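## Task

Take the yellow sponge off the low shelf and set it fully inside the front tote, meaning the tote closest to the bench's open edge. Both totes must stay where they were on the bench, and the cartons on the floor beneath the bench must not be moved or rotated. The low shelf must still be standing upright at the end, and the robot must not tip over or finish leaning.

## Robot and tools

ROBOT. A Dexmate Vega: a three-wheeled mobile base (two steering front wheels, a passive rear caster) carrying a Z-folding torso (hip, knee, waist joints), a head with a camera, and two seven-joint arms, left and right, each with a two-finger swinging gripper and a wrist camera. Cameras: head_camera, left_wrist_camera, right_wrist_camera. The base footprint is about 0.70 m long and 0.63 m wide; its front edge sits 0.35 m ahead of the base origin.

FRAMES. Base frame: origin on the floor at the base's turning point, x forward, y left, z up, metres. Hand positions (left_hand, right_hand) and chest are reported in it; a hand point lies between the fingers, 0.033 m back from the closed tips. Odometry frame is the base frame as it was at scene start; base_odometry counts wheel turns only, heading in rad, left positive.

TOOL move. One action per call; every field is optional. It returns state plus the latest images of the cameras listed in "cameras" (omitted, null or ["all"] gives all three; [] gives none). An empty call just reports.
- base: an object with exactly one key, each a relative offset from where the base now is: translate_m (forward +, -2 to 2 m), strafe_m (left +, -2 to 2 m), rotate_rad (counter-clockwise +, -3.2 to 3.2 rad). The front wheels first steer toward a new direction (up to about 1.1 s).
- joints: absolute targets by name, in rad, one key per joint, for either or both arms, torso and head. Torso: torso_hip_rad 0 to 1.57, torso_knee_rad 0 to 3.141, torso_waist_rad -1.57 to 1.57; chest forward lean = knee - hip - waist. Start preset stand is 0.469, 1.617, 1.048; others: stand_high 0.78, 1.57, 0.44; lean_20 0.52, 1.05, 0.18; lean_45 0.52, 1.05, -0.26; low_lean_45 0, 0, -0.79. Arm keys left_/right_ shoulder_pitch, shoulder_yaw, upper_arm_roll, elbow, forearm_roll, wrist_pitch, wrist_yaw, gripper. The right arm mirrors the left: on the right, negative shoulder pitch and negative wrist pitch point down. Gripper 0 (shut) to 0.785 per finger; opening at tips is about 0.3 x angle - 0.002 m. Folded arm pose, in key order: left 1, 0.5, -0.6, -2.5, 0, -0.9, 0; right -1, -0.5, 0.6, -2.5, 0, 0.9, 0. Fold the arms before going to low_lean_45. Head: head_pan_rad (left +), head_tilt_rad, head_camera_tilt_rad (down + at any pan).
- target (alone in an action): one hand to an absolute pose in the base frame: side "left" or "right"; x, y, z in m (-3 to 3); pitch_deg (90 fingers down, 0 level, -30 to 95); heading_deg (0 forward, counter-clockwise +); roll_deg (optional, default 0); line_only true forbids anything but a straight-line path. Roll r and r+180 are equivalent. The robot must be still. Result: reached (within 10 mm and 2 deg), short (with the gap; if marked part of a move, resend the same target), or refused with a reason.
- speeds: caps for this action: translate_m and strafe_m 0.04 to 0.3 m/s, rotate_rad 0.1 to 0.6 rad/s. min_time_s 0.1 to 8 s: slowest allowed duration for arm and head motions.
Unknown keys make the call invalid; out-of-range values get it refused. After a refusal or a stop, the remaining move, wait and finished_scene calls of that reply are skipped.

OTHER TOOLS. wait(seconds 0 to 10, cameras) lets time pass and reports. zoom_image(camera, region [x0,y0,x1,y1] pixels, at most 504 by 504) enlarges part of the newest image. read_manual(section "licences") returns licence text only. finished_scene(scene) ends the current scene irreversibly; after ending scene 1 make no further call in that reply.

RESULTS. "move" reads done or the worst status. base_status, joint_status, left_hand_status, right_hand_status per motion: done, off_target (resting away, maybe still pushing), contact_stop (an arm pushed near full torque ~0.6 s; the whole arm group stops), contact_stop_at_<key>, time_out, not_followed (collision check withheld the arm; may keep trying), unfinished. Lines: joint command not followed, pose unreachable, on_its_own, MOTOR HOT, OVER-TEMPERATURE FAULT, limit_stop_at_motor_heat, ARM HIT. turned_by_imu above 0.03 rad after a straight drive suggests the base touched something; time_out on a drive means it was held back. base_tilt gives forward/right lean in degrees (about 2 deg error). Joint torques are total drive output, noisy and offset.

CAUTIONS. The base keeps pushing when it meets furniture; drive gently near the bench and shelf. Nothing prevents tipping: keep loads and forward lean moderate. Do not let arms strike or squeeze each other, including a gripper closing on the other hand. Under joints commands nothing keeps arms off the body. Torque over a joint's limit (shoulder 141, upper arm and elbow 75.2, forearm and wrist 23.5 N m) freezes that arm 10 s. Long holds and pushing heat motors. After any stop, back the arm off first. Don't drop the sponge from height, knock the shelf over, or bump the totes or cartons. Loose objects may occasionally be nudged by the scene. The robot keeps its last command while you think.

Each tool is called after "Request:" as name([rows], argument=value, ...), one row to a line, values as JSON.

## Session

Request:
move(joints={"head_pan_rad": 0, "head_camera_tilt_rad": 0.4}, cameras=["head_camera"])

Request:
move(joints={"head_pan_rad": 1.3, "head_camera_tilt_rad": 0.4}, cameras=["head_camera"])

Request:
move(joints={"head_pan_rad": 2.6, "head_camera_tilt_rad": 0.4}, cameras=["head_camera"])

Request:
move(joints={"head_pan_rad": -1.3, "head_camera_tilt_rad": 0.4}, cameras=["head_camera"])

Request:
move(joints={"head_pan_rad": -2.6, "head_camera_tilt_rad": 0.4}, cameras=["head_camera"])

Scene clock: 0.93 s.
Joint torques (N m): left_arm=[5.27 -0.9 -2 -2.3 -0.42 0.16 0.39] | right_arm=[-5.67 -2.96 -0.04 -4.29 0.08 2.49 -0.04]
move: done
base_odometry: x=+0.000 y=+0.000 heading=+0.000
turned_by_wheels: +0.000
turned_by_imu: +0.000
base_tilt: forward=+0.2 right=-0.8
base_status: not commanded
joint_positions: torso_hip_rad=+0.469 torso_knee_rad=+1.617 torso_waist_rad=+1.048 left_shoulder_pitch_rad=+2.212 left_shoulder_yaw_rad=-0.018 left_upper_arm_roll_rad=-0.010 left_elbow_rad=-1.106 left_forearm_roll_rad=-0.008 left_wrist_pitch_rad=-0.486 left_wrist_yaw_rad=-0.018 left_gripper_rad=+0.005 right_shoulder_pitch_rad=-2.191 right_shoulder_yaw_rad=-0.018 right_upper_arm_roll_rad=+0.006 right_elbow_rad=-1.111 right_forearm_roll_rad=+0.003 right_wrist_pitch_rad=+0.519 right_wrist_yaw_rad=-0.012 right_gripper_rad=+0.005 head_pan_rad=+0.000 head_tilt_rad=+0.000 head_camera_tilt_rad=+0.400
joint_status: all done
chest: x=-0.0112 y=+0.0000 z=+1.4155 quat_wxyz=(+0.999, +0.000, +0.050, +0.000) (m; base frame)
left_hand: x=+0.1884 y=+0.2239 z=+0.6016 quat_wxyz=(+0.413, -0.010, +0.911, -0.007) pitch_deg=+41.3 heading_deg=-0.3 roll_deg=-1.6 back=up (m; base frame)
right_hand: x=+0.2165 y=-0.2457 z=+0.6185 quat_wxyz=(+0.439, -0.003, +0.898, -0.012) pitch_deg=+37.9 heading_deg=-1.3 roll_deg=-1.7 back=up (m; base frame)
pictures: head_camera
Images, in order (width x height): head_camera 896x560.

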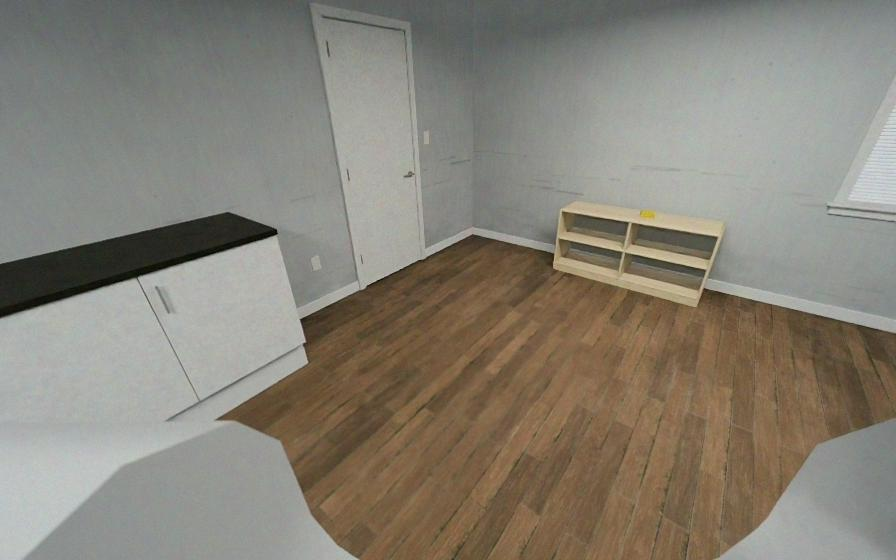

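Scene clock: 2.47 s.
Joint torques (N m): left_arm=[5.62 -0.65 0.77 -3.35 -0.17 -2 0.51] | right_arm=[-5.16 -0.01 -1.66 -5.51 0.44 1.87 0.02]
move: done
base_odometry: x=+0.000 y=+0.000 heading=+0.000
turned_by_wheels: +0.000
turned_by_imu: +0.000
base_tilt: forward=+0.2 right=-0.8
base_status: not commanded
joint_positions: torso_hip_rad=+0.469 torso_knee_rad=+1.617 torso_waist_rad=+1.048 left_shoulder_pitch_rad=+2.212 left_shoulder_yaw_rad=-0.018 left_upper_arm_roll_rad=-0.010 left_elbow_rad=-1.106 left_forearm_roll_rad=-0.008 left_wrist_pitch_rad=-0.486 left_wrist_yaw_rad=-0.018 left_gripper_rad=+0.005 right_shoulder_pitch_rad=-2.191 right_shoulder_yaw_rad=-0.018 right_upper_arm_roll_rad=+0.006 right_elbow_rad=-1.111 right_forearm_roll_rad=+0.003 right_wrist_pitch_rad=+0.519 right_wrist_yaw_rad=-0.012 right_gripper_rad=+0.005 head_pan_rad=+1.300 head_tilt_rad=+0.000 head_camera_tilt_rad=+0.400
joint_status: all done
chest: x=-0.0112 y=+0.0000 z=+1.4155 quat_wxyz=(+0.999, +0.000, +0.050, +0.000) (m; base frame)
left_hand: x=+0.1884 y=+0.2239 z=+0.6016 quat_wxyz=(+0.413, -0.010, +0.911, -0.007) pitch_deg=+41.3 heading_deg=-0.3 roll_deg=-1.6 back=up (m; base frame)
right_hand: x=+0.2165 y=-0.2457 z=+0.6185 quat_wxyz=(+0.439, -0.003, +0.898, -0.012) pitch_deg=+37.9 heading_deg=-1.3 roll_deg=-1.7 back=up (m; base frame)
pictures: head_camera
Images, in order (width x height): head_camera 896x560.

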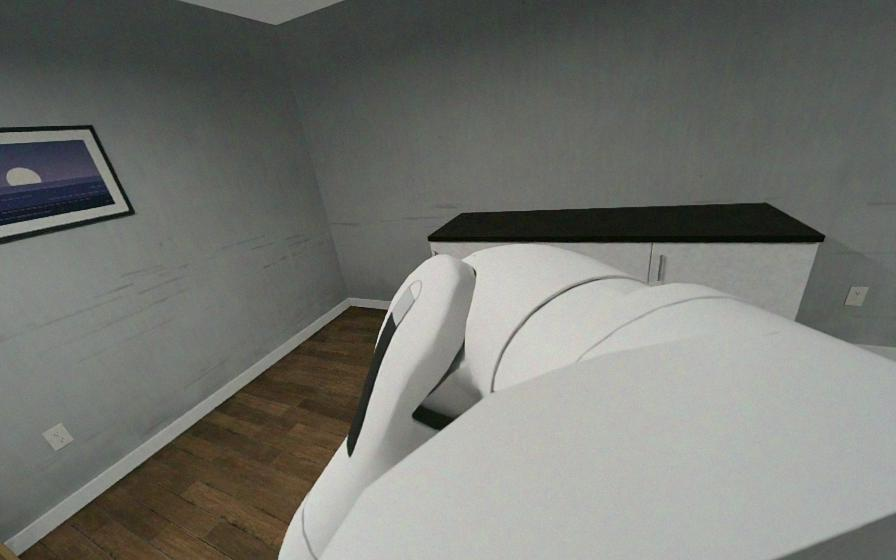

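Scene clock: 4.00 s.
Joint torques (N m): left_arm=[5.36 3.31 2.62 -1.57 -0.74 -0.79 -0.05] | right_arm=[-6.48 -1.28 0 -5.66 0.39 2.49 -0.09]
move: done
base_odometry: x=+0.000 y=+0.000 heading=+0.000
turned_by_wheels: +0.000
turned_by_imu: +0.000
base_tilt: forward=+0.2 right=-0.8
base_status: not commanded
joint_positions: torso_hip_rad=+0.469 torso_knee_rad=+1.617 torso_waist_rad=+1.048 left_shoulder_pitch_rad=+2.212 left_shoulder_yaw_rad=-0.018 left_upper_arm_roll_rad=-0.010 left_elbow_rad=-1.106 left_forearm_roll_rad=-0.008 left_wrist_pitch_rad=-0.486 left_wrist_yaw_rad=-0.018 left_gripper_rad=+0.005 right_shoulder_pitch_rad=-2.191 right_shoulder_yaw_rad=-0.018 right_upper_arm_roll_rad=+0.006 right_elbow_rad=-1.111 right_forearm_roll_rad=+0.003 right_wrist_pitch_rad=+0.519 right_wrist_yaw_rad=-0.012 right_gripper_rad=+0.005 head_pan_rad=+2.600 head_tilt_rad=+0.000 head_camera_tilt_rad=+0.400
joint_status: all done
chest: x=-0.0112 y=+0.0000 z=+1.4155 quat_wxyz=(+0.999, +0.000, +0.050, +0.000) (m; base frame)
left_hand: x=+0.1884 y=+0.2239 z=+0.6016 quat_wxyz=(+0.413, -0.010, +0.911, -0.007) pitch_deg=+41.3 heading_deg=-0.3 roll_deg=-1.6 back=up (m; base frame)
right_hand: x=+0.2165 y=-0.2457 z=+0.6185 quat_wxyz=(+0.439, -0.003, +0.898, -0.012) pitch_deg=+37.9 heading_deg=-1.3 roll_deg=-1.7 back=up (m; base frame)
pictures: head_camera
Images, in order (width x height): head_camera 896x560.

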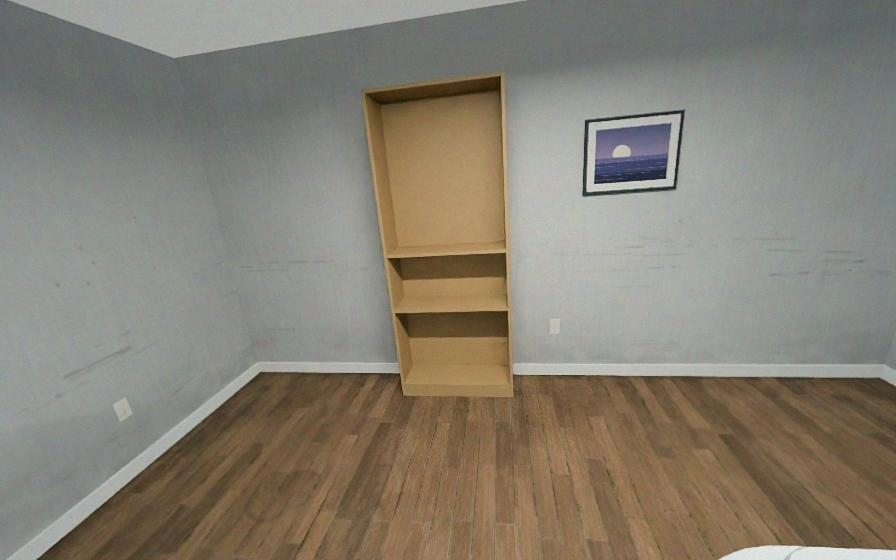

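Scene clock: 7.27 s.
Joint torques (N m): left_arm=[4.33 2.61 0.93 -3.46 0.52 -0.93 -0.19] | right_arm=[-4.52 -1.25 1.2 -4.67 0.21 1.65 -0.25]
move: done
base_odometry: x=+0.000 y=+0.000 heading=+0.000
turned_by_wheels: +0.000
turned_by_imu: +0.000
base_tilt: forward=+0.2 right=-0.8
base_status: not commanded
joint_positions: torso_hip_rad=+0.469 torso_knee_rad=+1.617 torso_waist_rad=+1.048 left_shoulder_pitch_rad=+2.212 left_shoulder_yaw_rad=-0.018 left_upper_arm_roll_rad=-0.010 left_elbow_rad=-1.106 left_forearm_roll_rad=-0.008 left_wrist_pitch_rad=-0.486 left_wrist_yaw_rad=-0.018 left_gripper_rad=+0.005 right_shoulder_pitch_rad=-2.191 right_shoulder_yaw_rad=-0.018 right_upper_arm_roll_rad=+0.006 right_elbow_rad=-1.111 right_forearm_roll_rad=+0.003 right_wrist_pitch_rad=+0.519 right_wrist_yaw_rad=-0.012 right_gripper_rad=+0.005 head_pan_rad=-1.300 head_tilt_rad=+0.000 head_camera_tilt_rad=+0.400
joint_status: all done
chest: x=-0.0112 y=+0.0000 z=+1.4155 quat_wxyz=(+0.999, +0.000, +0.050, +0.000) (m; base frame)
left_hand: x=+0.1884 y=+0.2239 z=+0.6016 quat_wxyz=(+0.413, -0.010, +0.911, -0.007) pitch_deg=+41.3 heading_deg=-0.3 roll_deg=-1.6 back=up (m; base frame)
right_hand: x=+0.2165 y=-0.2457 z=+0.6185 quat_wxyz=(+0.439, -0.003, +0.898, -0.012) pitch_deg=+37.9 heading_deg=-1.3 roll_deg=-1.7 back=up (m; base frame)
pictures: head_camera
Images, in order (width x height): head_camera 896x560.

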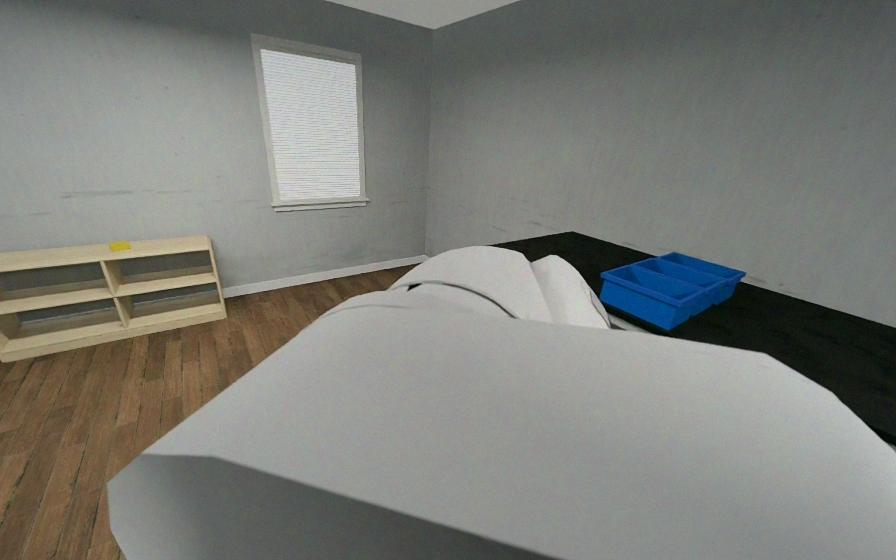

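Scene clock: 8.80 s.
Joint torques (N m): left_arm=[3.81 1.77 -0.62 -4.21 0.58 -1.26 0.44] | right_arm=[-3.63 1.27 -0.38 -3.41 0.81 2.02 -0.29]
move: done
base_odometry: x=+0.000 y=+0.000 heading=+0.000
turned_by_wheels: +0.000
turned_by_imu: +0.000
base_tilt: forward=+0.2 right=-0.8
base_status: not commanded
joint_positions: torso_hip_rad=+0.469 torso_knee_rad=+1.617 torso_waist_rad=+1.048 left_shoulder_pitch_rad=+2.212 left_shoulder_yaw_rad=-0.018 left_upper_arm_roll_rad=-0.010 left_elbow_rad=-1.106 left_forearm_roll_rad=-0.008 left_wrist_pitch_rad=-0.486 left_wrist_yaw_rad=-0.018 left_gripper_rad=+0.005 right_shoulder_pitch_rad=-2.191 right_shoulder_yaw_rad=-0.018 right_upper_arm_roll_rad=+0.006 right_elbow_rad=-1.111 right_forearm_roll_rad=+0.003 right_wrist_pitch_rad=+0.519 right_wrist_yaw_rad=-0.012 right_gripper_rad=+0.005 head_pan_rad=-2.600 head_tilt_rad=+0.000 head_camera_tilt_rad=+0.400
joint_status: all done
chest: x=-0.0112 y=+0.0000 z=+1.4155 quat_wxyz=(+0.999, +0.000, +0.050, +0.000) (m; base frame)
left_hand: x=+0.1884 y=+0.2239 z=+0.6016 quat_wxyz=(+0.413, -0.010, +0.911, -0.007) pitch_deg=+41.3 heading_deg=-0.3 roll_deg=-1.6 back=up (m; base frame)
right_hand: x=+0.2165 y=-0.2457 z=+0.6185 quat_wxyz=(+0.439, -0.003, +0.898, -0.012) pitch_deg=+37.9 heading_deg=-1.3 roll_deg=-1.7 back=up (m; base frame)
pictures: head_camera
Images, in order (width x height): head_camera 896x560.

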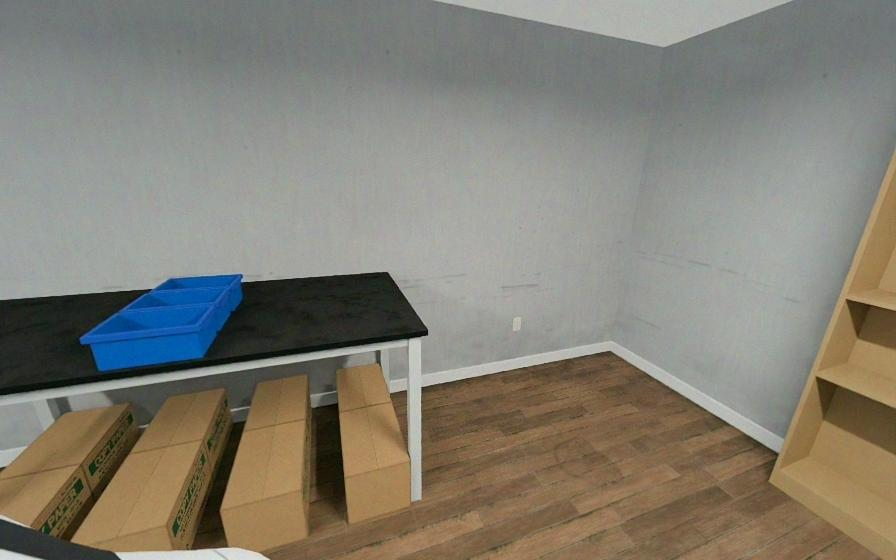

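Request:
move(base={"rotate_rad": -0.6}, joints={"torso_hip_rad": 0.469, "torso_knee_rad": 1.35, "torso_waist_rad": -0.15, "left_shoulder_pitch_rad": 0.576, "left_shoulder_yaw_rad": 0.87, "left_upper_arm_roll_rad": 1.231, "left_elbow_rad": -1.586, "left_forearm_roll_rad": -0.53, "left_wrist_pitch_rad": -0.718, "left_wrist_yaw_rad": 0.961, "right_shoulder_pitch_rad": -2.608, "right_shoulder_yaw_rad": -0.019, "right_upper_arm_roll_rad": 0.319, "right_elbow_rad": -2.75, "right_forearm_roll_rad": 0.417, "right_wrist_pitch_rad": 0.711, "right_wrist_yaw_rad": 0.207, "head_pan_rad": 0, "head_camera_tilt_rad": -0.1}, min_time_s=5.2, cameras=[])

Request:
move(base={"translate_m": 2.0}, joints={"left_shoulder_pitch_rad": -1.576, "left_shoulder_yaw_rad": 0.78, "left_upper_arm_roll_rad": 2.2, "left_elbow_rad": -2.042, "left_forearm_roll_rad": -0.85, "left_wrist_pitch_rad": 0.979, "left_wrist_yaw_rad": -0.884, "left_gripper_rad": 0.5}, min_time_s=6.8, cameras=["head_camera", "left_wrist_camera"])

Scene clock: 45.53 s.
Joint torques (N m): left_arm=[-9.28 2.91 -2.45 -6.4 0.93 -1.04 0.47] | right_arm=[-17.35 -0.46 4.83 -10.97 0.6 1.92 0.65]
move: done
base_odometry: x=+0.001 y=+0.000 heading=-0.601
turned_by_wheels: -0.601
turned_by_imu: -0.595
base_tilt: forward=+0.3 right=-0.8
base_status: done
joint_positions: torso_hip_rad=+0.469 torso_knee_rad=+1.350 torso_waist_rad=-0.150 left_shoulder_pitch_rad=+0.580 left_shoulder_yaw_rad=+0.868 left_upper_arm_roll_rad=+1.228 left_elbow_rad=-1.585 left_forearm_roll_rad=-0.529 left_wrist_pitch_rad=-0.717 left_wrist_yaw_rad=+0.959 left_gripper_rad=+0.005 right_shoulder_pitch_rad=-2.607 right_shoulder_yaw_rad=-0.019 right_upper_arm_roll_rad=+0.318 right_elbow_rad=-2.746 right_forearm_roll_rad=+0.416 right_wrist_pitch_rad=+0.710 right_wrist_yaw_rad=+0.206 right_gripper_rad=+0.005 head_pan_rad=+0.000 head_tilt_rad=+0.000 head_camera_tilt_rad=-0.100
joint_status: all done
chest: x=+0.2490 y=+0.0000 z=+1.2109 quat_wxyz=(+0.870, +0.000, +0.493, +0.000) (m; base frame)
left_hand: x=+0.7201 y=+0.2111 z=+0.6599 quat_wxyz=(+0.643, +0.003, +0.766, -0.003) pitch_deg=+10.0 heading_deg=-0.5 roll_deg=+0.0 back=up (m; base frame)
right_hand: x=+0.4894 y=-0.2843 z=+1.0170 quat_wxyz=(+0.650, -0.010, +0.759, +0.027) pitch_deg=+8.8 heading_deg=+3.1 roll_deg=+1.6 back=up (m; base frame)
pictures: none
No camera images: "cameras" was empty.

Scene clock: 54.67 s.
Joint torques (N m): left_arm=[-25.66 0.71 -4.59 2 0.28 -1.43 -0.18] | right_arm=[-16.29 -0.59 5.42 -9.33 0.75 2.36 0.18]
move: done
base_odometry: x=+1.650 y=-1.131 heading=-0.602
turned_by_wheels: -0.001
turned_by_imu: +0.010
base_tilt: forward=+0.3 right=-0.8
base_status: done
joint_positions: torso_hip_rad=+0.469 torso_knee_rad=+1.350 torso_waist_rad=-0.150 left_shoulder_pitch_rad=-1.575 left_shoulder_yaw_rad=+0.780 left_upper_arm_roll_rad=+2.200 left_elbow_rad=-2.042 left_forearm_roll_rad=-0.850 left_wrist_pitch_rad=+0.979 left_wrist_yaw_rad=-0.884 left_gripper_rad=+0.500 right_shoulder_pitch_rad=-2.608 right_shoulder_yaw_rad=-0.019 right_upper_arm_roll_rad=+0.319 right_elbow_rad=-2.750 right_forearm_roll_rad=+0.417 right_wrist_pitch_rad=+0.711 right_wrist_yaw_rad=+0.207 right_gripper_rad=+0.005 head_pan_rad=+0.000 head_tilt_rad=+0.000 head_camera_tilt_rad=-0.100
joint_status: all done
chest: x=+0.2490 y=+0.0000 z=+1.2109 quat_wxyz=(+0.870, +0.000, +0.493, +0.000) (m; base frame)
left_hand: x=+0.7004 y=+0.1798 z=+0.8499 quat_wxyz=(+0.001, +0.708, +0.706, +0.000) pitch_deg=+89.9 heading_deg=-90.2 roll_deg=+0.0 (m; base frame)
right_hand: x=+0.4902 y=-0.2837 z=+1.0189 quat_wxyz=(+0.651, -0.011, +0.758, +0.027) pitch_deg=+8.6 heading_deg=+3.2 roll_deg=+1.6 back=up (m; base frame)
pictures: head_camera, left_wrist_camera
Images, in order (width x height): head_camera 896x560, left_wrist_camera 672x420.

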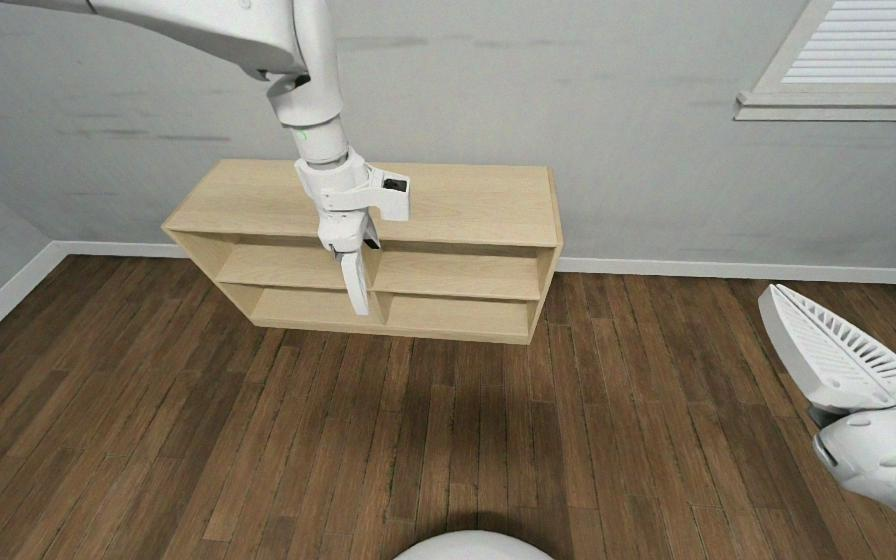

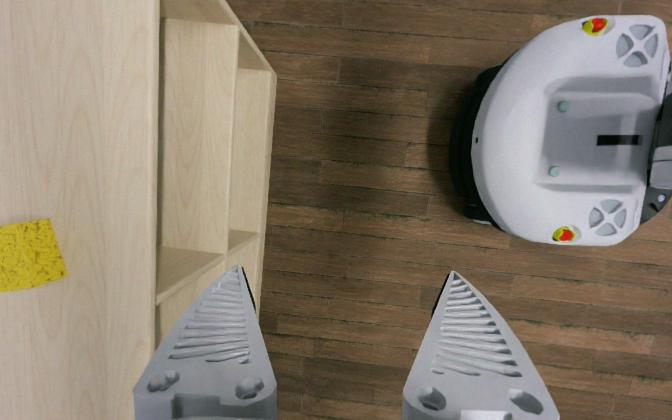

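Request:
move(base={"rotate_rad": -0.07}, joints={"left_shoulder_pitch_rad": -1.674, "left_shoulder_yaw_rad": 0.798, "left_upper_arm_roll_rad": 2.396, "left_elbow_rad": -2.002, "left_forearm_roll_rad": -0.367, "left_wrist_pitch_rad": 0.152, "left_wrist_yaw_rad": -1.104}, cameras=[])

Request:
move(base={"translate_m": 0.52}, cameras=["head_camera", "left_wrist_camera"])

Scene clock: 85.40 s.
Joint torques (N m): left_arm=[-25.61 -0.63 -6.83 4.52 0.27 0.92 -0.15] | right_arm=[-17.58 -1.84 4.65 -10.86 0.28 3.1 -0.21]
move: done
base_odometry: x=+1.650 y=-1.131 heading=-0.672
turned_by_wheels: -0.070
turned_by_imu: -0.069
base_tilt: forward=+0.2 right=-0.8
base_status: done
joint_positions: torso_hip_rad=+0.469 torso_knee_rad=+1.350 torso_waist_rad=-0.150 left_shoulder_pitch_rad=-1.673 left_shoulder_yaw_rad=+0.798 left_upper_arm_roll_rad=+2.395 left_elbow_rad=-2.002 left_forearm_roll_rad=-0.369 left_wrist_pitch_rad=+0.156 left_wrist_yaw_rad=-1.103 left_gripper_rad=+0.500 right_shoulder_pitch_rad=-2.608 right_shoulder_yaw_rad=-0.019 right_upper_arm_roll_rad=+0.319 right_elbow_rad=-2.750 right_forearm_roll_rad=+0.417 right_wrist_pitch_rad=+0.711 right_wrist_yaw_rad=+0.207 right_gripper_rad=+0.005 head_pan_rad=+0.000 head_tilt_rad=+0.000 head_camera_tilt_rad=-0.100
joint_status: all done
chest: x=+0.2490 y=+0.0000 z=+1.2109 quat_wxyz=(+0.870, +0.000, +0.493, +0.000) (m; base frame)
left_hand: x=+0.7000 y=+0.1791 z=+0.8499 quat_wxyz=(+0.001, +0.922, +0.386, -0.001) pitch_deg=+89.9 heading_deg=-134.6 roll_deg=+0.0 (m; base frame)
right_hand: x=+0.4902 y=-0.2837 z=+1.0189 quat_wxyz=(+0.651, -0.011, +0.758, +0.027) pitch_deg=+8.6 heading_deg=+3.2 roll_deg=+1.6 back=up (m; base frame)
pictures: none
No camera images: "cameras" was empty.

Scene clock: 89.20 s.
Joint torques (N m): left_arm=[-25.15 0.47 -4.92 4.2 0.29 0.74 -0.28] | right_arm=[-16.11 -1.22 4.92 -10.37 -0.47 1.74 0.03]
move: done
base_odometry: x=+2.057 y=-1.455 heading=-0.673
turned_by_wheels: -0.001
turned_by_imu: +0.002
base_tilt: forward=+0.3 right=-0.7
base_status: done
joint_positions: torso_hip_rad=+0.469 torso_knee_rad=+1.350 torso_waist_rad=-0.150 left_shoulder_pitch_rad=-1.674 left_shoulder_yaw_rad=+0.798 left_upper_arm_roll_rad=+2.396 left_elbow_rad=-2.002 left_forearm_roll_rad=-0.367 left_wrist_pitch_rad=+0.152 left_wrist_yaw_rad=-1.104 left_gripper_rad=+0.500 right_shoulder_pitch_rad=-2.608 right_shoulder_yaw_rad=-0.019 right_upper_arm_roll_rad=+0.319 right_elbow_rad=-2.750 right_forearm_roll_rad=+0.417 right_wrist_pitch_rad=+0.711 right_wrist_yaw_rad=+0.207 right_gripper_rad=+0.005 head_pan_rad=+0.000 head_tilt_rad=+0.000 head_camera_tilt_rad=-0.100
joint_status: not commanded
chest: x=+0.2490 y=+0.0000 z=+1.2109 quat_wxyz=(+0.870, +0.000, +0.493, +0.000) (m; base frame)
left_hand: x=+0.6999 y=+0.1797 z=+0.8498 quat_wxyz=(+0.000, +0.923, +0.384, +0.000) pitch_deg=+89.9 heading_deg=-134.8 roll_deg=+0.0 (m; base frame)
right_hand: x=+0.4902 y=-0.2837 z=+1.0189 quat_wxyz=(+0.651, -0.011, +0.758, +0.027) pitch_deg=+8.6 heading_deg=+3.2 roll_deg=+1.6 back=up (m; base frame)
pictures: head_camera, left_wrist_camera
Images, in order (width x height): head_camera 896x560, left_wrist_camera 672x420.

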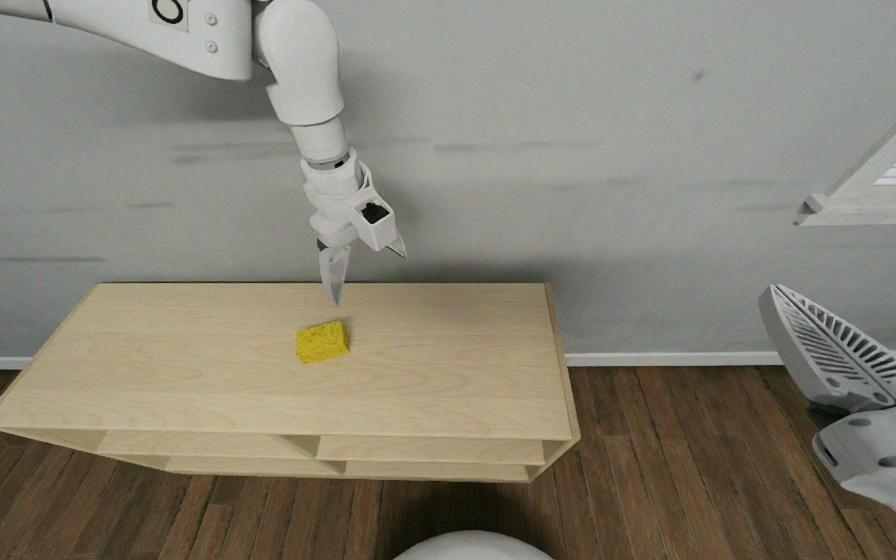

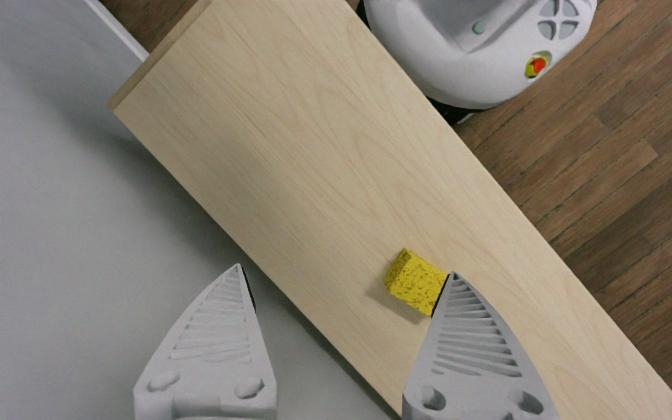

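Request:
move(target={"side": "left", "x": 0.66, "y": 0.293, "z": 0.75, "pitch_deg": 90, "heading_deg": -77}, cameras=["head_camera", "left_wrist_camera"])

Scene clock: 107.83 s.
Joint torques (N m): left_arm=[-7.12 -2.44 -10.76 3.14 -0.32 -0.66 0.21] | right_arm=[-16.61 -1.67 5.7 -10.26 0.4 2.35 0.05]
move: done
base_odometry: x=+2.057 y=-1.455 heading=-0.673
turned_by_wheels: +0.000
turned_by_imu: +0.001
base_tilt: forward=+0.2 right=-0.7
base_status: not commanded
joint_positions: torso_hip_rad=+0.469 torso_knee_rad=+1.350 torso_waist_rad=-0.150 left_shoulder_pitch_rad=-1.514 left_shoulder_yaw_rad=+1.094 left_upper_arm_roll_rad=+2.412 left_elbow_rad=-2.132 left_forearm_roll_rad=-0.783 left_wrist_pitch_rad=+0.976 left_wrist_yaw_rad=-0.667 left_gripper_rad=+0.500 right_shoulder_pitch_rad=-2.608 right_shoulder_yaw_rad=-0.019 right_upper_arm_roll_rad=+0.319 right_elbow_rad=-2.750 right_forearm_roll_rad=+0.417 right_wrist_pitch_rad=+0.711 right_wrist_yaw_rad=+0.207 right_gripper_rad=+0.005 head_pan_rad=+0.000 head_tilt_rad=+0.000 head_camera_tilt_rad=-0.100
joint_status: not commanded
chest: x=+0.2490 y=+0.0000 z=+1.2109 quat_wxyz=(+0.870, +0.000, +0.493, +0.000) (m; base frame)
left_hand: x=+0.6605 y=+0.2922 z=+0.7507 quat_wxyz=(+0.000, +0.625, +0.781, +0.000) pitch_deg=+89.9 heading_deg=-77.3 roll_deg=+0.0 (m; base frame)
left_hand_status: reached (straight line, planned for 2.9 s): 1 mm and 0.3 deg off.
right_hand: x=+0.4902 y=-0.2837 z=+1.0189 quat_wxyz=(+0.651, -0.011, +0.758, +0.027) pitch_deg=+8.6 heading_deg=+3.2 roll_deg=+1.6 back=up (m; base frame)
pictures: head_camera, left_wrist_camera
Images, in order (width x height): head_camera 896x560, left_wrist_camera 672x420.

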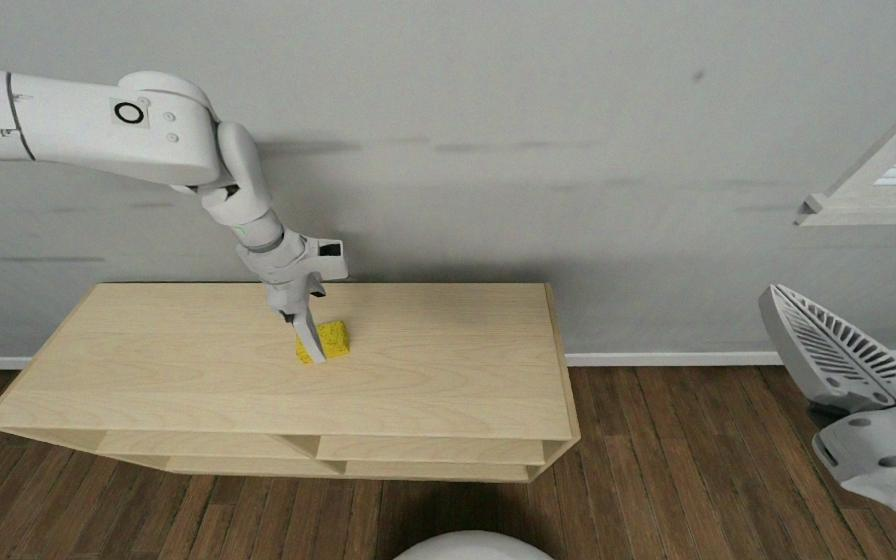

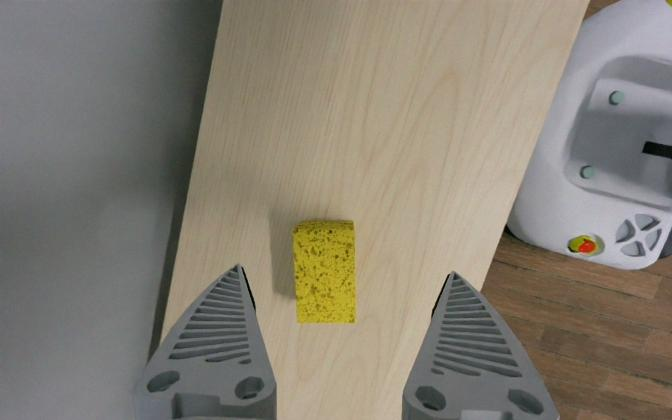

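Request:
move(target={"side": "left", "x": 0.674, "y": 0.31, "z": 0.643, "pitch_deg": 90, "heading_deg": -77, "line_only": true}, cameras=["left_wrist_camera"])

Request:
move(joints={"left_gripper_rad": 0.13}, cameras=["left_wrist_camera"])

Scene clock: 115.57 s.
Joint torques (N m): left_arm=[-11.42 -0.29 -10.34 1.56 0.4 -0.59 0.45] | right_arm=[-15.33 -0.27 4.45 -9.42 0.17 2.24 0.06]
move: done
base_odometry: x=+2.057 y=-1.455 heading=-0.673
turned_by_wheels: +0.000
turned_by_imu: +0.001
base_tilt: forward=+0.3 right=-0.8
base_status: not commanded
joint_positions: torso_hip_rad=+0.469 torso_knee_rad=+1.350 torso_waist_rad=-0.150 left_shoulder_pitch_rad=-1.222 left_shoulder_yaw_rad=+1.005 left_upper_arm_roll_rad=+2.381 left_elbow_rad=-1.892 left_forearm_roll_rad=-0.765 left_wrist_pitch_rad=+0.797 left_wrist_yaw_rad=-0.532 left_gripper_rad=+0.500 right_shoulder_pitch_rad=-2.608 right_shoulder_yaw_rad=-0.019 right_upper_arm_roll_rad=+0.319 right_elbow_rad=-2.750 right_forearm_roll_rad=+0.417 right_wrist_pitch_rad=+0.711 right_wrist_yaw_rad=+0.207 right_gripper_rad=+0.005 head_pan_rad=+0.000 head_tilt_rad=+0.000 head_camera_tilt_rad=-0.100
joint_status: not commanded
chest: x=+0.2490 y=+0.0000 z=+1.2109 quat_wxyz=(+0.870, +0.000, +0.493, +0.000) (m; base frame)
left_hand: x=+0.6740 y=+0.3098 z=+0.6444 quat_wxyz=(+0.000, +0.622, +0.783, +0.000) pitch_deg=+90.0 heading_deg=-77.0 roll_deg=+0.0 (m; base frame)
left_hand_status: reached (straight line, planned for 1.3 s): 1 mm and 0.0 deg off.
right_hand: x=+0.4902 y=-0.2837 z=+1.0189 quat_wxyz=(+0.651, -0.011, +0.758, +0.027) pitch_deg=+8.6 heading_deg=+3.2 roll_deg=+1.6 back=up (m; base frame)
pictures: left_wrist_camera
Images, in order (width x height): left_wrist_camera 672x420.

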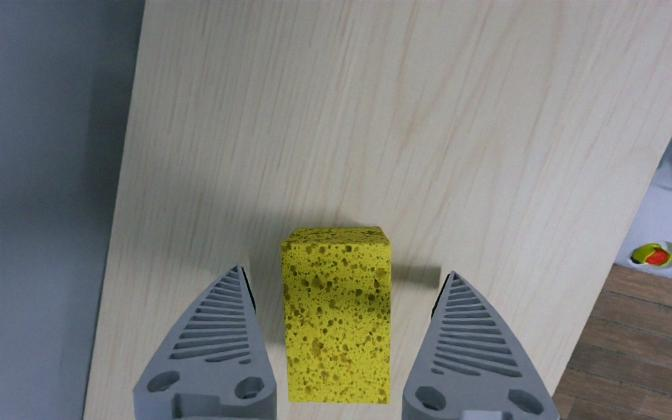

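Scene clock: 116.50 s.
Joint torques (N m): left_arm=[-7.12 -3.08 -7.83 3.28 0.61 -1.44 0.52] | right_arm=[-15.41 0.43 4.38 -10.83 0.13 2.86 -0.11]
move: done
base_odometry: x=+2.057 y=-1.455 heading=-0.673
turned_by_wheels: +0.000
turned_by_imu: +0.000
base_tilt: forward=+0.3 right=-0.8
base_status: not commanded
joint_positions: torso_hip_rad=+0.469 torso_knee_rad=+1.350 torso_waist_rad=-0.150 left_shoulder_pitch_rad=-1.219 left_shoulder_yaw_rad=+1.004 left_upper_arm_roll_rad=+2.380 left_elbow_rad=-1.889 left_forearm_roll_rad=-0.765 left_wrist_pitch_rad=+0.795 left_wrist_yaw_rad=-0.531 left_gripper_rad=+0.131 right_shoulder_pitch_rad=-2.608 right_shoulder_yaw_rad=-0.019 right_upper_arm_roll_rad=+0.319 right_elbow_rad=-2.750 right_forearm_roll_rad=+0.417 right_wrist_pitch_rad=+0.711 right_wrist_yaw_rad=+0.207 right_gripper_rad=+0.005 head_pan_rad=+0.000 head_tilt_rad=+0.000 head_camera_tilt_rad=-0.100
joint_status: all done
chest: x=+0.2488 y=+0.0000 z=+1.2110 quat_wxyz=(+0.870, +0.000, +0.493, +0.000) (m; base frame)
left_hand: x=+0.6741 y=+0.3099 z=+0.6436 quat_wxyz=(+0.000, +0.622, +0.783, +0.000) pitch_deg=+90.0 heading_deg=-77.0 roll_deg=+0.0 (m; base frame)
right_hand: x=+0.4901 y=-0.2837 z=+1.0191 quat_wxyz=(+0.651, -0.011, +0.758, +0.027) pitch_deg=+8.6 heading_deg=+3.2 roll_deg=+1.6 back=up (m; base frame)
pictures: left_wrist_camera
Images, in order (width x height): left_wrist_camera 672x420.

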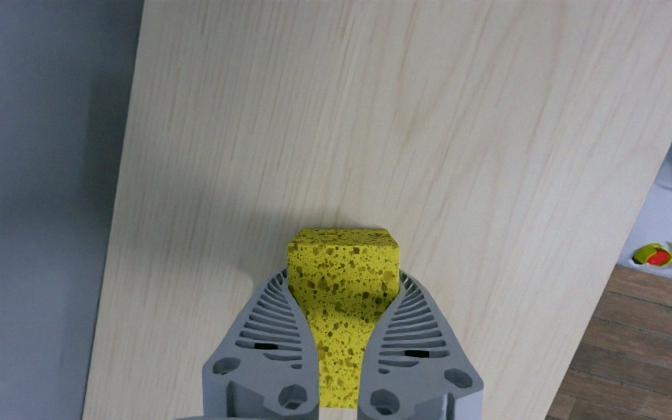

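Request:
move(target={"side": "left", "x": 0.66, "y": 0.28, "z": 0.78, "pitch_deg": 90, "heading_deg": -77, "line_only": true}, cameras=[])

Request:
move(base={"translate_m": -2.0}, joints={"left_shoulder_pitch_rad": -2.03, "left_shoulder_yaw_rad": 0.60, "left_upper_arm_roll_rad": 2.42, "left_elbow_rad": -1.65, "left_forearm_roll_rad": -2.9, "left_wrist_pitch_rad": 0.54, "left_wrist_yaw_rad": 0.756, "head_pan_rad": -0.5, "head_camera_tilt_rad": -0.3}, min_time_s=6.7, cameras=["left_wrist_camera"])

Request:
move(base={"rotate_rad": -1.571}, joints={"head_pan_rad": 0, "head_camera_tilt_rad": -0.3}, cameras=["head_camera", "left_wrist_camera"])

Scene clock: 144.23 s.
Joint torques (N m): left_arm=[-23.53 0.67 -10.51 0.09 -0.01 0.69 -0.13] | right_arm=[-16.23 0.14 3.71 -8.27 0.53 3.33 -0.02]
move: done
base_odometry: x=+2.057 y=-1.455 heading=-0.673
turned_by_wheels: +0.000
turned_by_imu: +0.001
base_tilt: forward=+0.3 right=-0.8
base_status: not commanded
joint_positions: torso_hip_rad=+0.469 torso_knee_rad=+1.350 torso_waist_rad=-0.150 left_shoulder_pitch_rad=-1.562 left_shoulder_yaw_rad=+1.080 left_upper_arm_roll_rad=+2.381 left_elbow_rad=-2.163 left_forearm_roll_rad=-0.826 left_wrist_pitch_rad=+1.031 left_wrist_yaw_rad=-0.692 left_gripper_rad=+0.131 right_shoulder_pitch_rad=-2.608 right_shoulder_yaw_rad=-0.019 right_upper_arm_roll_rad=+0.319 right_elbow_rad=-2.750 right_forearm_roll_rad=+0.417 right_wrist_pitch_rad=+0.711 right_wrist_yaw_rad=+0.207 right_gripper_rad=+0.005 head_pan_rad=+0.000 head_tilt_rad=+0.000 head_camera_tilt_rad=-0.100
joint_status: not commanded
chest: x=+0.2489 y=+0.0000 z=+1.2109 quat_wxyz=(+0.870, +0.000, +0.493, +0.000) (m; base frame)
left_hand: x=+0.6602 y=+0.2803 z=+0.7784 quat_wxyz=(+0.000, +0.622, +0.783, +0.000) pitch_deg=+90.0 heading_deg=-77.0 roll_deg=+0.0 (m; base frame)
left_hand_status: reached (straight line, planned for 1.4 s): 2 mm and 0.0 deg off.
right_hand: x=+0.4902 y=-0.2837 z=+1.0190 quat_wxyz=(+0.651, -0.011, +0.758, +0.027) pitch_deg=+8.6 heading_deg=+3.2 roll_deg=+1.6 back=up (m; base frame)
pictures: none
No camera images: "cameras" was empty.

Scene clock: 152.57 s.
Joint torques (N m): left_arm=[-27.25 -2.08 -3.86 9.86 -0.5 -1.56 0.39] | right_arm=[-15.94 -0.86 4.44 -10.73 0.16 1.38 0.03]
move: done
base_odometry: x=+0.494 y=-0.207 heading=-0.674
turned_by_wheels: -0.001
turned_by_imu: -0.013
base_tilt: forward=+0.3 right=-0.8
base_status: done
joint_positions: torso_hip_rad=+0.469 torso_knee_rad=+1.350 torso_waist_rad=-0.150 left_shoulder_pitch_rad=-2.029 left_shoulder_yaw_rad=+0.601 left_upper_arm_roll_rad=+2.420 left_elbow_rad=-1.651 left_forearm_roll_rad=-2.898 left_wrist_pitch_rad=+0.541 left_wrist_yaw_rad=+0.755 left_gripper_rad=+0.131 right_shoulder_pitch_rad=-2.608 right_shoulder_yaw_rad=-0.019 right_upper_arm_roll_rad=+0.319 right_elbow_rad=-2.750 right_forearm_roll_rad=+0.417 right_wrist_pitch_rad=+0.711 right_wrist_yaw_rad=+0.207 right_gripper_rad=+0.005 head_pan_rad=-0.500 head_tilt_rad=+0.000 head_camera_tilt_rad=-0.300
joint_status: all done
chest: x=+0.2490 y=+0.0000 z=+1.2109 quat_wxyz=(+0.870, +0.000, +0.493, +0.000) (m; base frame)
left_hand: x=+0.9295 y=+0.1696 z=+1.1181 quat_wxyz=(+0.341, +0.000, +0.940, -0.002) pitch_deg=+50.2 heading_deg=-0.3 roll_deg=-0.3 back=up (m; base frame)
right_hand: x=+0.4902 y=-0.2837 z=+1.0190 quat_wxyz=(+0.651, -0.011, +0.758, +0.027) pitch_deg=+8.6 heading_deg=+3.2 roll_deg=+1.6 back=up (m; base frame)
pictures: left_wrist_camera
Images, in order (width x height): left_wrist_camera 672x420.

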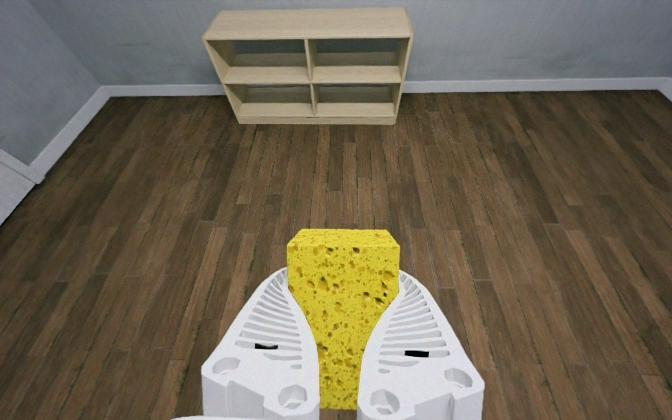

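Scene clock: 156.77 s.
Joint torques (N m): left_arm=[-24.17 -0.37 -6.48 9.18 -0.08 -1.63 0.27] | right_arm=[-17.02 0.02 4.34 -9.41 0.18 3.41 -0.32]
move: done
base_odometry: x=+0.496 y=-0.208 heading=-2.248
turned_by_wheels: -1.574
turned_by_imu: -1.563
base_tilt: forward=+0.3 right=-0.8
base_status: done
joint_positions: torso_hip_rad=+0.469 torso_knee_rad=+1.350 torso_waist_rad=-0.150 left_shoulder_pitch_rad=-2.030 left_shoulder_yaw_rad=+0.600 left_upper_arm_roll_rad=+2.420 left_elbow_rad=-1.650 left_forearm_roll_rad=-2.900 left_wrist_pitch_rad=+0.540 left_wrist_yaw_rad=+0.756 left_gripper_rad=+0.131 right_shoulder_pitch_rad=-2.608 right_shoulder_yaw_rad=-0.019 right_upper_arm_roll_rad=+0.319 right_elbow_rad=-2.750 right_forearm_roll_rad=+0.417 right_wrist_pitch_rad=+0.711 right_wrist_yaw_rad=+0.207 right_gripper_rad=+0.005 head_pan_rad=+0.000 head_tilt_rad=+0.000 head_camera_tilt_rad=-0.300
joint_status: all done
chest: x=+0.2490 y=+0.0000 z=+1.2109 quat_wxyz=(+0.870, +0.000, +0.493, +0.000) (m; base frame)
left_hand: x=+0.9296 y=+0.1698 z=+1.1184 quat_wxyz=(+0.341, -0.001, +0.940, -0.002) pitch_deg=+50.2 heading_deg=-0.2 roll_deg=-0.4 back=up (m; base frame)
right_hand: x=+0.4902 y=-0.2837 z=+1.0190 quat_wxyz=(+0.651, -0.011, +0.758, +0.027) pitch_deg=+8.6 heading_deg=+3.2 roll_deg=+1.6 back=up (m; base frame)
pictures: head_camera, left_wrist_camera
Images, in order (width x height): head_camera 896x560, left_wrist_camera 672x420.

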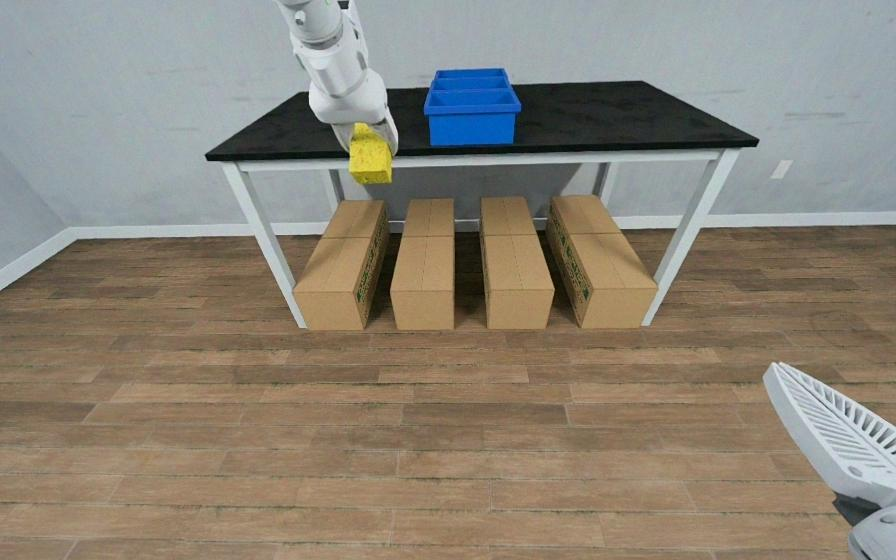

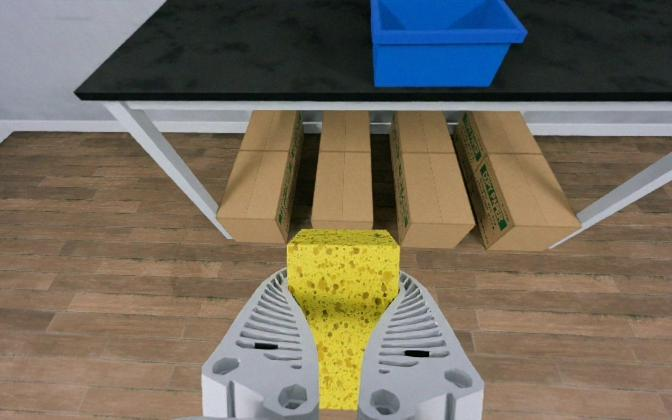

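Request:
move(base={"translate_m": 0.74}, cameras=["head_camera"])

Request:
move(target={"side": "left", "x": 0.83, "y": -0.04, "z": 1.11, "pitch_deg": 60, "heading_deg": -10, "line_only": true}, cameras=["head_camera", "left_wrist_camera"])

Scene clock: 173.37 s.
Joint torques (N m): left_arm=[-24.62 -0.55 -5.87 9.42 0.14 -1.04 0.15] | right_arm=[-16.85 1.08 4.5 -9.73 0.17 2.38 0.54]
move: done
base_odometry: x=+0.032 y=-0.784 heading=-2.250
turned_by_wheels: -0.001
turned_by_imu: +0.003
base_tilt: forward=+0.3 right=-0.7
base_status: done
joint_positions: torso_hip_rad=+0.469 torso_knee_rad=+1.350 torso_waist_rad=-0.150 left_shoulder_pitch_rad=-2.030 left_shoulder_yaw_rad=+0.600 left_upper_arm_roll_rad=+2.420 left_elbow_rad=-1.650 left_forearm_roll_rad=-2.900 left_wrist_pitch_rad=+0.540 left_wrist_yaw_rad=+0.756 left_gripper_rad=+0.131 right_shoulder_pitch_rad=-2.608 right_shoulder_yaw_rad=-0.019 right_upper_arm_roll_rad=+0.319 right_elbow_rad=-2.750 right_forearm_roll_rad=+0.417 right_wrist_pitch_rad=+0.711 right_wrist_yaw_rad=+0.207 right_gripper_rad=+0.005 head_pan_rad=+0.000 head_tilt_rad=+0.000 head_camera_tilt_rad=-0.300
joint_status: not commanded
chest: x=+0.2490 y=+0.0000 z=+1.2109 quat_wxyz=(+0.870, +0.000, +0.493, +0.000) (m; base frame)
left_hand: x=+0.9296 y=+0.1698 z=+1.1184 quat_wxyz=(+0.341, -0.001, +0.940, -0.002) pitch_deg=+50.2 heading_deg=-0.2 roll_deg=-0.4 back=up (m; base frame)
right_hand: x=+0.4902 y=-0.2837 z=+1.0189 quat_wxyz=(+0.651, -0.011, +0.758, +0.027) pitch_deg=+8.6 heading_deg=+3.2 roll_deg=+1.6 back=up (m; base frame)
pictures: head_camera
Images, in order (width x height): head_camera 896x560.

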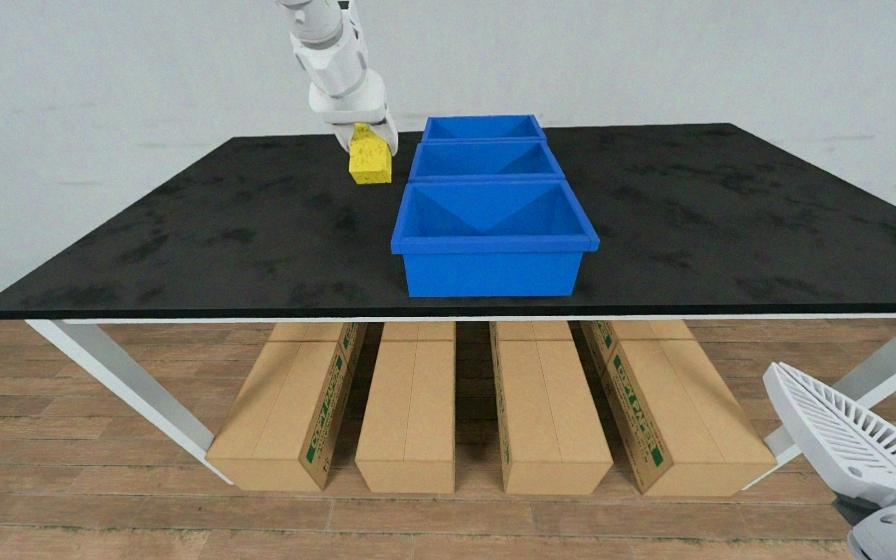

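Scene clock: 173.67 s.
Joint torques (N m): left_arm=[-23.51 -1.88 -8.21 6.99 -0.32 -0.6 -0.02] | right_arm=[-18.53 0.82 3.38 -11.52 0.05 2.03 -0.02]
move: refused
base_odometry: x=+0.032 y=-0.784 heading=-2.250
turned_by_wheels: +0.000
turned_by_imu: +0.000
base_tilt: forward=+0.2 right=-0.8
base_status: not commanded
joint_positions: torso_hip_rad=+0.469 torso_knee_rad=+1.350 torso_waist_rad=-0.150 left_shoulder_pitch_rad=-2.030 left_shoulder_yaw_rad=+0.600 left_upper_arm_roll_rad=+2.420 left_elbow_rad=-1.650 left_forearm_roll_rad=-2.900 left_wrist_pitch_rad=+0.540 left_wrist_yaw_rad=+0.756 left_gripper_rad=+0.131 right_shoulder_pitch_rad=-2.608 right_shoulder_yaw_rad=-0.019 right_upper_arm_roll_rad=+0.319 right_elbow_rad=-2.750 right_forearm_roll_rad=+0.417 right_wrist_pitch_rad=+0.711 right_wrist_yaw_rad=+0.207 right_gripper_rad=+0.005 head_pan_rad=+0.000 head_tilt_rad=+0.000 head_camera_tilt_rad=-0.300
joint_status: not commanded
chest: x=+0.2490 y=+0.0000 z=+1.2109 quat_wxyz=(+0.870, +0.000, +0.493, +0.000) (m; base frame)
left_hand: x=+0.9296 y=+0.1698 z=+1.1184 quat_wxyz=(+0.341, -0.001, +0.940, -0.002) pitch_deg=+50.2 heading_deg=-0.2 roll_deg=-0.4 back=up (m; base frame)
left_hand_status: refused: you asked line_only, and the move would not run on a straight line (no straight line was possible) but on a checked arc of 8.9 s: over the whole arc the hand travels 0.97 m to end 0.23 m from its start, up to 0.32 m off the straight line; left_forearm_roll_rad turns most, 2.72 rad; on the way or at its end the hand turns up to 180 deg from its attitude at the start. Nothing moved.
right_hand: x=+0.4902 y=-0.2837 z=+1.0189 quat_wxyz=(+0.651, -0.011, +0.758, +0.027) pitch_deg=+8.6 heading_deg=+3.2 roll_deg=+1.6 back=up (m; base frame)
pictures: head_camera, left_wrist_camera
Images, in order (width x height): head_camera 896x560, left_wrist_camera 672x420.

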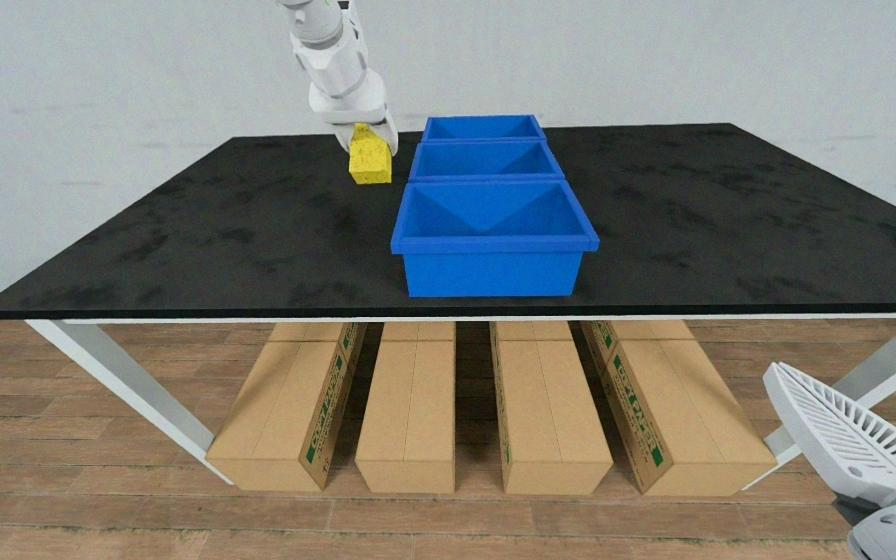

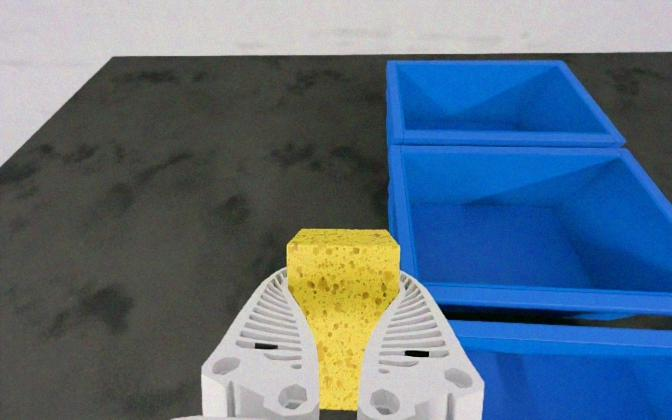

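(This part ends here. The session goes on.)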